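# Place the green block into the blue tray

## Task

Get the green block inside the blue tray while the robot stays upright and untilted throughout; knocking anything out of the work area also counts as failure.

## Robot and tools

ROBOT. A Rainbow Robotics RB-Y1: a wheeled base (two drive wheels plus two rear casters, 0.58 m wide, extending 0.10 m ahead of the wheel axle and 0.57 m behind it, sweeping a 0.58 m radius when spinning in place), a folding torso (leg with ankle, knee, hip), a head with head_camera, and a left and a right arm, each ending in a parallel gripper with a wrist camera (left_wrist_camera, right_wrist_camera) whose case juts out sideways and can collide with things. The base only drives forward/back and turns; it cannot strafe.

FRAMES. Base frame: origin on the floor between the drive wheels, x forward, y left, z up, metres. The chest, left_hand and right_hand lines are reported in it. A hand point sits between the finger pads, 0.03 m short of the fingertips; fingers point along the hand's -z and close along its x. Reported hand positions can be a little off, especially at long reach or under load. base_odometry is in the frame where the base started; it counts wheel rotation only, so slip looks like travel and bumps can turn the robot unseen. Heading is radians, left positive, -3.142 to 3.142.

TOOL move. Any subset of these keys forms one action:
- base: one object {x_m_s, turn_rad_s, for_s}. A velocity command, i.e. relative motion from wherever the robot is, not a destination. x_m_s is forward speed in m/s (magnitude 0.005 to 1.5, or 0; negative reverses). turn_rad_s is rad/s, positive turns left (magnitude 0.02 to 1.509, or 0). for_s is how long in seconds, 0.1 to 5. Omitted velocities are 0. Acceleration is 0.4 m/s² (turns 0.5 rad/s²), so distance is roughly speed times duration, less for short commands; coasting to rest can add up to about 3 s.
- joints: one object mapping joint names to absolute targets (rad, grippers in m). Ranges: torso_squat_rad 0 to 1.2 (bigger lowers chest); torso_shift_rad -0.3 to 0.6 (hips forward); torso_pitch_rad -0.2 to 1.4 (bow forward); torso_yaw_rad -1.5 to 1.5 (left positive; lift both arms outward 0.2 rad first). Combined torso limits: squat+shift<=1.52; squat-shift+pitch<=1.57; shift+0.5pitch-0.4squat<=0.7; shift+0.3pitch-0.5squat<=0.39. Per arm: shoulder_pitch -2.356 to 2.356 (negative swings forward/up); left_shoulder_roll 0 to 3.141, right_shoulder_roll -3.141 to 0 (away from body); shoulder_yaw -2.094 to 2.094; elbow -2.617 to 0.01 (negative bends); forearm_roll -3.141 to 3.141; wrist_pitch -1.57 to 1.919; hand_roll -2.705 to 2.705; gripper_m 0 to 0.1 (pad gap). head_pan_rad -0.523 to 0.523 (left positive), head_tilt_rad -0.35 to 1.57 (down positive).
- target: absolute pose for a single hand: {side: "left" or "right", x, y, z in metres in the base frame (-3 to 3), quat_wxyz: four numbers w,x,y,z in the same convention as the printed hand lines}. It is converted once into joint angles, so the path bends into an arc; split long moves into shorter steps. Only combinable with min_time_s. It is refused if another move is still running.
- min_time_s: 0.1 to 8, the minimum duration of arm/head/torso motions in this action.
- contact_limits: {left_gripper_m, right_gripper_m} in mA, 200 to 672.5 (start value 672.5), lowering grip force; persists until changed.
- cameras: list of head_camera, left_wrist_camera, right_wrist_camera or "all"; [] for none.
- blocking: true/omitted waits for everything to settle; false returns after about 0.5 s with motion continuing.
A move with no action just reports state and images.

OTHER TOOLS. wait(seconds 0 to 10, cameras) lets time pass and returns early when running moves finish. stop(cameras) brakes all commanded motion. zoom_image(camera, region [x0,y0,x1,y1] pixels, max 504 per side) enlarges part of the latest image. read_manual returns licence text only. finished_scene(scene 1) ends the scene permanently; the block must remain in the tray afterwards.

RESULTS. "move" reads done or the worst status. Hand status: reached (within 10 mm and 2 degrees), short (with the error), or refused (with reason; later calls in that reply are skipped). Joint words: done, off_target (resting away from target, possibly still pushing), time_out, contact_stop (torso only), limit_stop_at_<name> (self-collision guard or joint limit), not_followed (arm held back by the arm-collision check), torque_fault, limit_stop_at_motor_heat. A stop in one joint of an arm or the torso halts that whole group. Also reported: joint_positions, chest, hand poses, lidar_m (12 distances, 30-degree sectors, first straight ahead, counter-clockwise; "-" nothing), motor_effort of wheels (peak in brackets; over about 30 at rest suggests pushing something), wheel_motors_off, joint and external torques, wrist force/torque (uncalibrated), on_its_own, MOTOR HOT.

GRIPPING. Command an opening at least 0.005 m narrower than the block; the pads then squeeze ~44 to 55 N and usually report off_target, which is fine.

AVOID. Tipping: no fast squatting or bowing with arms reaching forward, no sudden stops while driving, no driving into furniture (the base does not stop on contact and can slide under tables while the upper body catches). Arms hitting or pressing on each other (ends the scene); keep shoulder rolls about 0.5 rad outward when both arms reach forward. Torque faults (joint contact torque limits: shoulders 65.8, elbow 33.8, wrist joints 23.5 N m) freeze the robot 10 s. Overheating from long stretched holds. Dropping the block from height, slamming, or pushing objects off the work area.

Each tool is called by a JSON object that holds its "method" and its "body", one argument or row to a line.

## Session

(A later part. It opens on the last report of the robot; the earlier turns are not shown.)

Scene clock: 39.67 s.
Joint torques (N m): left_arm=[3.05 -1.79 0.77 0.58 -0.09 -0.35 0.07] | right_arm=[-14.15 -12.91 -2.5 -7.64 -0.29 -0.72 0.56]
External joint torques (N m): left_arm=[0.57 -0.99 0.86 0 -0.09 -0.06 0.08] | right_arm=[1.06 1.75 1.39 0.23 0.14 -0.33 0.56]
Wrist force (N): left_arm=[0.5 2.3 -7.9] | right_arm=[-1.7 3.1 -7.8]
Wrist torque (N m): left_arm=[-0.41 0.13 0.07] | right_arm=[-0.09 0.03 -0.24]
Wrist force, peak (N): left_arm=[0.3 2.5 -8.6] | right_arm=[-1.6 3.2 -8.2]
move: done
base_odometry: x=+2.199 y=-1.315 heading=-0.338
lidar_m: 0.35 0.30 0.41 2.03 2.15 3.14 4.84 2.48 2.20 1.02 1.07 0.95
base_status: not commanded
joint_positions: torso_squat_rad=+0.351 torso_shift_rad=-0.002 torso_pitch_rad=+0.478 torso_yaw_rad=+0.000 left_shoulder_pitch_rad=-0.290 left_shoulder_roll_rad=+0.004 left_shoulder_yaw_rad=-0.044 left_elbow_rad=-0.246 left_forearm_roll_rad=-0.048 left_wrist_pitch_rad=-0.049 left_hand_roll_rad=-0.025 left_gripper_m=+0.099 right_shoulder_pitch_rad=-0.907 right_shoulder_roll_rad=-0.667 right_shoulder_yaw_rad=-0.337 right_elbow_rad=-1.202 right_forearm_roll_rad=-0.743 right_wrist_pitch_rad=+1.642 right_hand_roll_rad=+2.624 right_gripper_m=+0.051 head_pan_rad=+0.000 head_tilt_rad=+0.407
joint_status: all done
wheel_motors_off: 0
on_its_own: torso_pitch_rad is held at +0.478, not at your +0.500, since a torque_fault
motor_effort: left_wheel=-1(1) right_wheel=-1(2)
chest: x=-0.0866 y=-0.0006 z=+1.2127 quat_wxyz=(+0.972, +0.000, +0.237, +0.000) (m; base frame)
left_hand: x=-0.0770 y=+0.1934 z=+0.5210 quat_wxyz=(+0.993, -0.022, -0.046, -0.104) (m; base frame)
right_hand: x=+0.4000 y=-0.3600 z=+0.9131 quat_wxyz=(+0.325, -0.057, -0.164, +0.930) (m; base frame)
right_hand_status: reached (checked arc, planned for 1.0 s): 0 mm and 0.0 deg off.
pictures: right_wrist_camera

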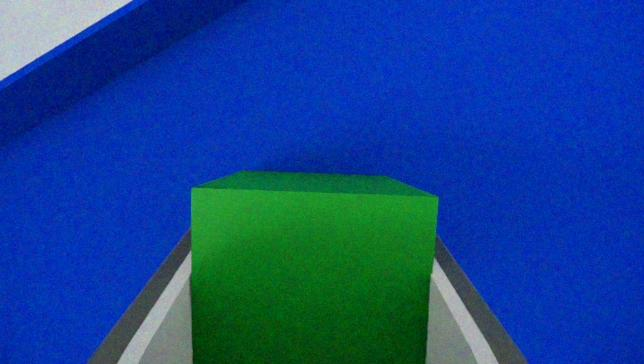

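{"method": "move", "body": {
  "target": {"side": "right", "x": 0.40, "y": -0.36, "z": 0.9095, "quat_wxyz": [0.3247, -0.0573, -0.164, 0.9298]},
  "min_time_s": 0.4
}}

{"method": "move", "body": {
  "joints": {"right_gripper_m": 0.085}
}}

{"method": "move", "body": {
  "target": {"side": "right", "x": 0.395, "y": -0.36, "z": 0.995, "quat_wxyz": [0.3247, -0.0573, -0.164, 0.9298]},
  "min_time_s": 0.8,
  "cameras": ["right_wrist_camera"]
}}

Scene clock: 40.57 s.
Joint torques (N m): left_arm=[3.11 -1.85 0.57 0.52 -0.15 -0.39 0.09] | right_arm=[-12.94 -11.6 -2.15 -6.59 0.04 -0.8 0.74]
External joint torques (N m): left_arm=[0.62 -1.05 0.66 -0.06 -0.14 -0.11 0.1] | right_arm=[2.27 3.05 1.71 1.3 0.48 -0.41 0.74]
Wrist force (N): left_arm=[0.5 2.0 -8.3] | right_arm=[-1.1 1.8 -0.6]
Wrist torque (N m): left_arm=[-0.38 0.17 0.10] | right_arm=[-0.21 0.01 -0.22]
Wrist force, peak (N): left_arm=[0.0 2.2 -8.7] | right_arm=[-1.8 3.0 -7.9]
move: done
base_odometry: x=+2.199 y=-1.315 heading=-0.338
lidar_m: 0.37 0.29 0.43 2.05 2.17 3.14 4.84 2.48 2.20 1.00 1.06 0.95
base_status: not commanded
joint_positions: torso_squat_rad=+0.351 torso_shift_rad=-0.002 torso_pitch_rad=+0.478 torso_yaw_rad=+0.000 left_shoulder_pitch_rad=-0.290 left_shoulder_roll_rad=+0.004 left_shoulder_yaw_rad=-0.044 left_elbow_rad=-0.246 left_forearm_roll_rad=-0.048 left_wrist_pitch_rad=-0.049 left_hand_roll_rad=-0.025 left_gripper_m=+0.099 right_shoulder_pitch_rad=-0.906 right_shoulder_roll_rad=-0.664 right_shoulder_yaw_rad=-0.335 right_elbow_rad=-1.193 right_forearm_roll_rad=-0.742 right_wrist_pitch_rad=+1.632 right_hand_roll_rad=+2.630 right_gripper_m=+0.051 head_pan_rad=+0.000 head_tilt_rad=+0.407
joint_status: all done
wheel_motors_off: 0
on_its_own: torso_pitch_rad is held at +0.478, not at your +0.500, since a torque_fault
motor_effort: left_wheel=-1(1) right_wheel=-1(2)
chest: x=-0.0867 y=-0.0006 z=+1.2127 quat_wxyz=(+0.972, +0.000, +0.237, +0.000) (m; base frame)
left_hand: x=-0.0770 y=+0.1934 z=+0.5211 quat_wxyz=(+0.993, -0.022, -0.046, -0.104) (m; base frame)
right_hand: x=+0.4001 y=-0.3601 z=+0.9099 quat_wxyz=(+0.325, -0.058, -0.164, +0.930) (m; base frame)
right_hand_status: reached (checked arc, planned for 0.4 s): 0 mm and 0.1 deg off.
pictures: none

Scene clock: 41.43 s.
Joint torques (N m): left_arm=[2.96 -1.9 0.8 0.47 -0.11 -0.27 0.11] | right_arm=[-13.13 -12.07 -2.57 -7.07 -0.14 -0.75 0.65]
External joint torques (N m): left_arm=[0.48 -1.1 0.89 -0.11 -0.11 0.01 0.12] | right_arm=[2.08 2.57 1.3 0.81 0.3 -0.36 0.65]
Wrist force (N): left_arm=[0.5 2.2 -8.0] | right_arm=[-1.5 2.7 -6.9]
Wrist torque (N m): left_arm=[-0.40 0.10 0.06] | right_arm=[-0.08 0.05 -0.23]
Wrist force, peak (N): left_arm=[0.3 2.5 -8.6] | right_arm=[-1.7 2.8 -7.2]
move: done
base_odometry: x=+2.199 y=-1.315 heading=-0.338
lidar_m: 0.35 0.30 0.43 2.04 2.16 3.13 4.83 2.49 2.20 1.01 1.06 0.96
base_status: not commanded
joint_positions: torso_squat_rad=+0.351 torso_shift_rad=-0.002 torso_pitch_rad=+0.478 torso_yaw_rad=+0.000 left_shoulder_pitch_rad=-0.290 left_shoulder_roll_rad=+0.004 left_shoulder_yaw_rad=-0.044 left_elbow_rad=-0.246 left_forearm_roll_rad=-0.048 left_wrist_pitch_rad=-0.049 left_hand_roll_rad=-0.025 left_gripper_m=+0.099 right_shoulder_pitch_rad=-0.906 right_shoulder_roll_rad=-0.664 right_shoulder_yaw_rad=-0.335 right_elbow_rad=-1.193 right_forearm_roll_rad=-0.742 right_wrist_pitch_rad=+1.632 right_hand_roll_rad=+2.630 right_gripper_m=+0.085 head_pan_rad=+0.000 head_tilt_rad=+0.407
joint_status: all done
wheel_motors_off: 0
on_its_own: torso_pitch_rad is held at +0.478, not at your +0.500, since a torque_fault
motor_effort: left_wheel=-1(1) right_wheel=-2(2)
chest: x=-0.0866 y=-0.0006 z=+1.2127 quat_wxyz=(+0.972, +0.000, +0.237, +0.000) (m; base frame)
left_hand: x=-0.0770 y=+0.1934 z=+0.5210 quat_wxyz=(+0.993, -0.022, -0.046, -0.104) (m; base frame)
right_hand: x=+0.4001 y=-0.3601 z=+0.9097 quat_wxyz=(+0.325, -0.058, -0.164, +0.930) (m; base frame)
pictures: none

Scene clock: 42.57 s.
Joint torques (N m): left_arm=[3.02 -1.82 0.62 0.4 -0.16 -0.28 -0.01] | right_arm=[-15.28 -13.11 -6.25 -7.29 -0.58 -0.34 0.2]
External joint torques (N m): left_arm=[0.53 -1.02 0.71 -0.19 -0.16 0.01 -0.01] | right_arm=[0.06 1.97 -1.98 0 -0.19 0.12 0.2]
Wrist force (N): left_arm=[0.3 2.0 -8.6] | right_arm=[-1.6 2.7 -7.0]
Wrist torque (N m): left_arm=[-0.38 0.10 0.06] | right_arm=[-0.12 0.07 -0.14]
Wrist force, peak (N): left_arm=[0.3 2.0 -8.6] | right_arm=[-1.4 3.2 -7.8]
move: done
base_odometry: x=+2.199 y=-1.315 heading=-0.338
lidar_m: 0.34 0.29 0.42 2.03 2.16 3.16 4.84 2.49 2.20 1.01 1.05 0.96
base_status: not commanded
joint_positions: torso_squat_rad=+0.351 torso_shift_rad=-0.002 torso_pitch_rad=+0.478 torso_yaw_rad=+0.000 left_shoulder_pitch_rad=-0.290 left_shoulder_roll_rad=+0.004 left_shoulder_yaw_rad=-0.044 left_elbow_rad=-0.246 left_forearm_roll_rad=-0.048 left_wrist_pitch_rad=-0.049 left_hand_roll_rad=-0.025 left_gripper_m=+0.099 right_shoulder_pitch_rad=-0.952 right_shoulder_roll_rad=-0.743 right_shoulder_yaw_rad=-0.373 right_elbow_rad=-1.381 right_forearm_roll_rad=-0.806 right_wrist_pitch_rad=+1.865 right_hand_roll_rad=+2.498 right_gripper_m=+0.085 head_pan_rad=+0.000 head_tilt_rad=+0.407
joint_status: all done
wheel_motors_off: 0
on_its_own: torso_pitch_rad is held at +0.478, not at your +0.500, since a torque_fault
motor_effort: left_wheel=-1(1) right_wheel=-1(1)
chest: x=-0.0866 y=-0.0006 z=+1.2127 quat_wxyz=(+0.972, +0.000, +0.237, +0.000) (m; base frame)
left_hand: x=-0.0770 y=+0.1934 z=+0.5210 quat_wxyz=(+0.993, -0.022, -0.046, -0.104) (m; base frame)
right_hand: x=+0.3949 y=-0.3600 z=+0.9948 quat_wxyz=(+0.325, -0.057, -0.164, +0.930) (m; base frame)
right_hand_status: reached (checked arc, planned for 0.8 s): 0 mm and 0.0 deg off.
pictures: right_wrist_camera

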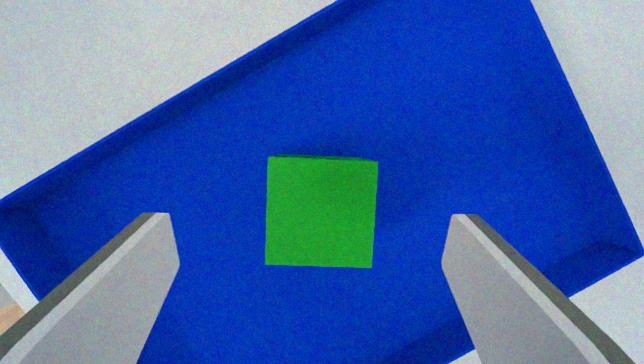

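{"method": "finished_scene", "body": {

}}

The scene is finished: the task was done.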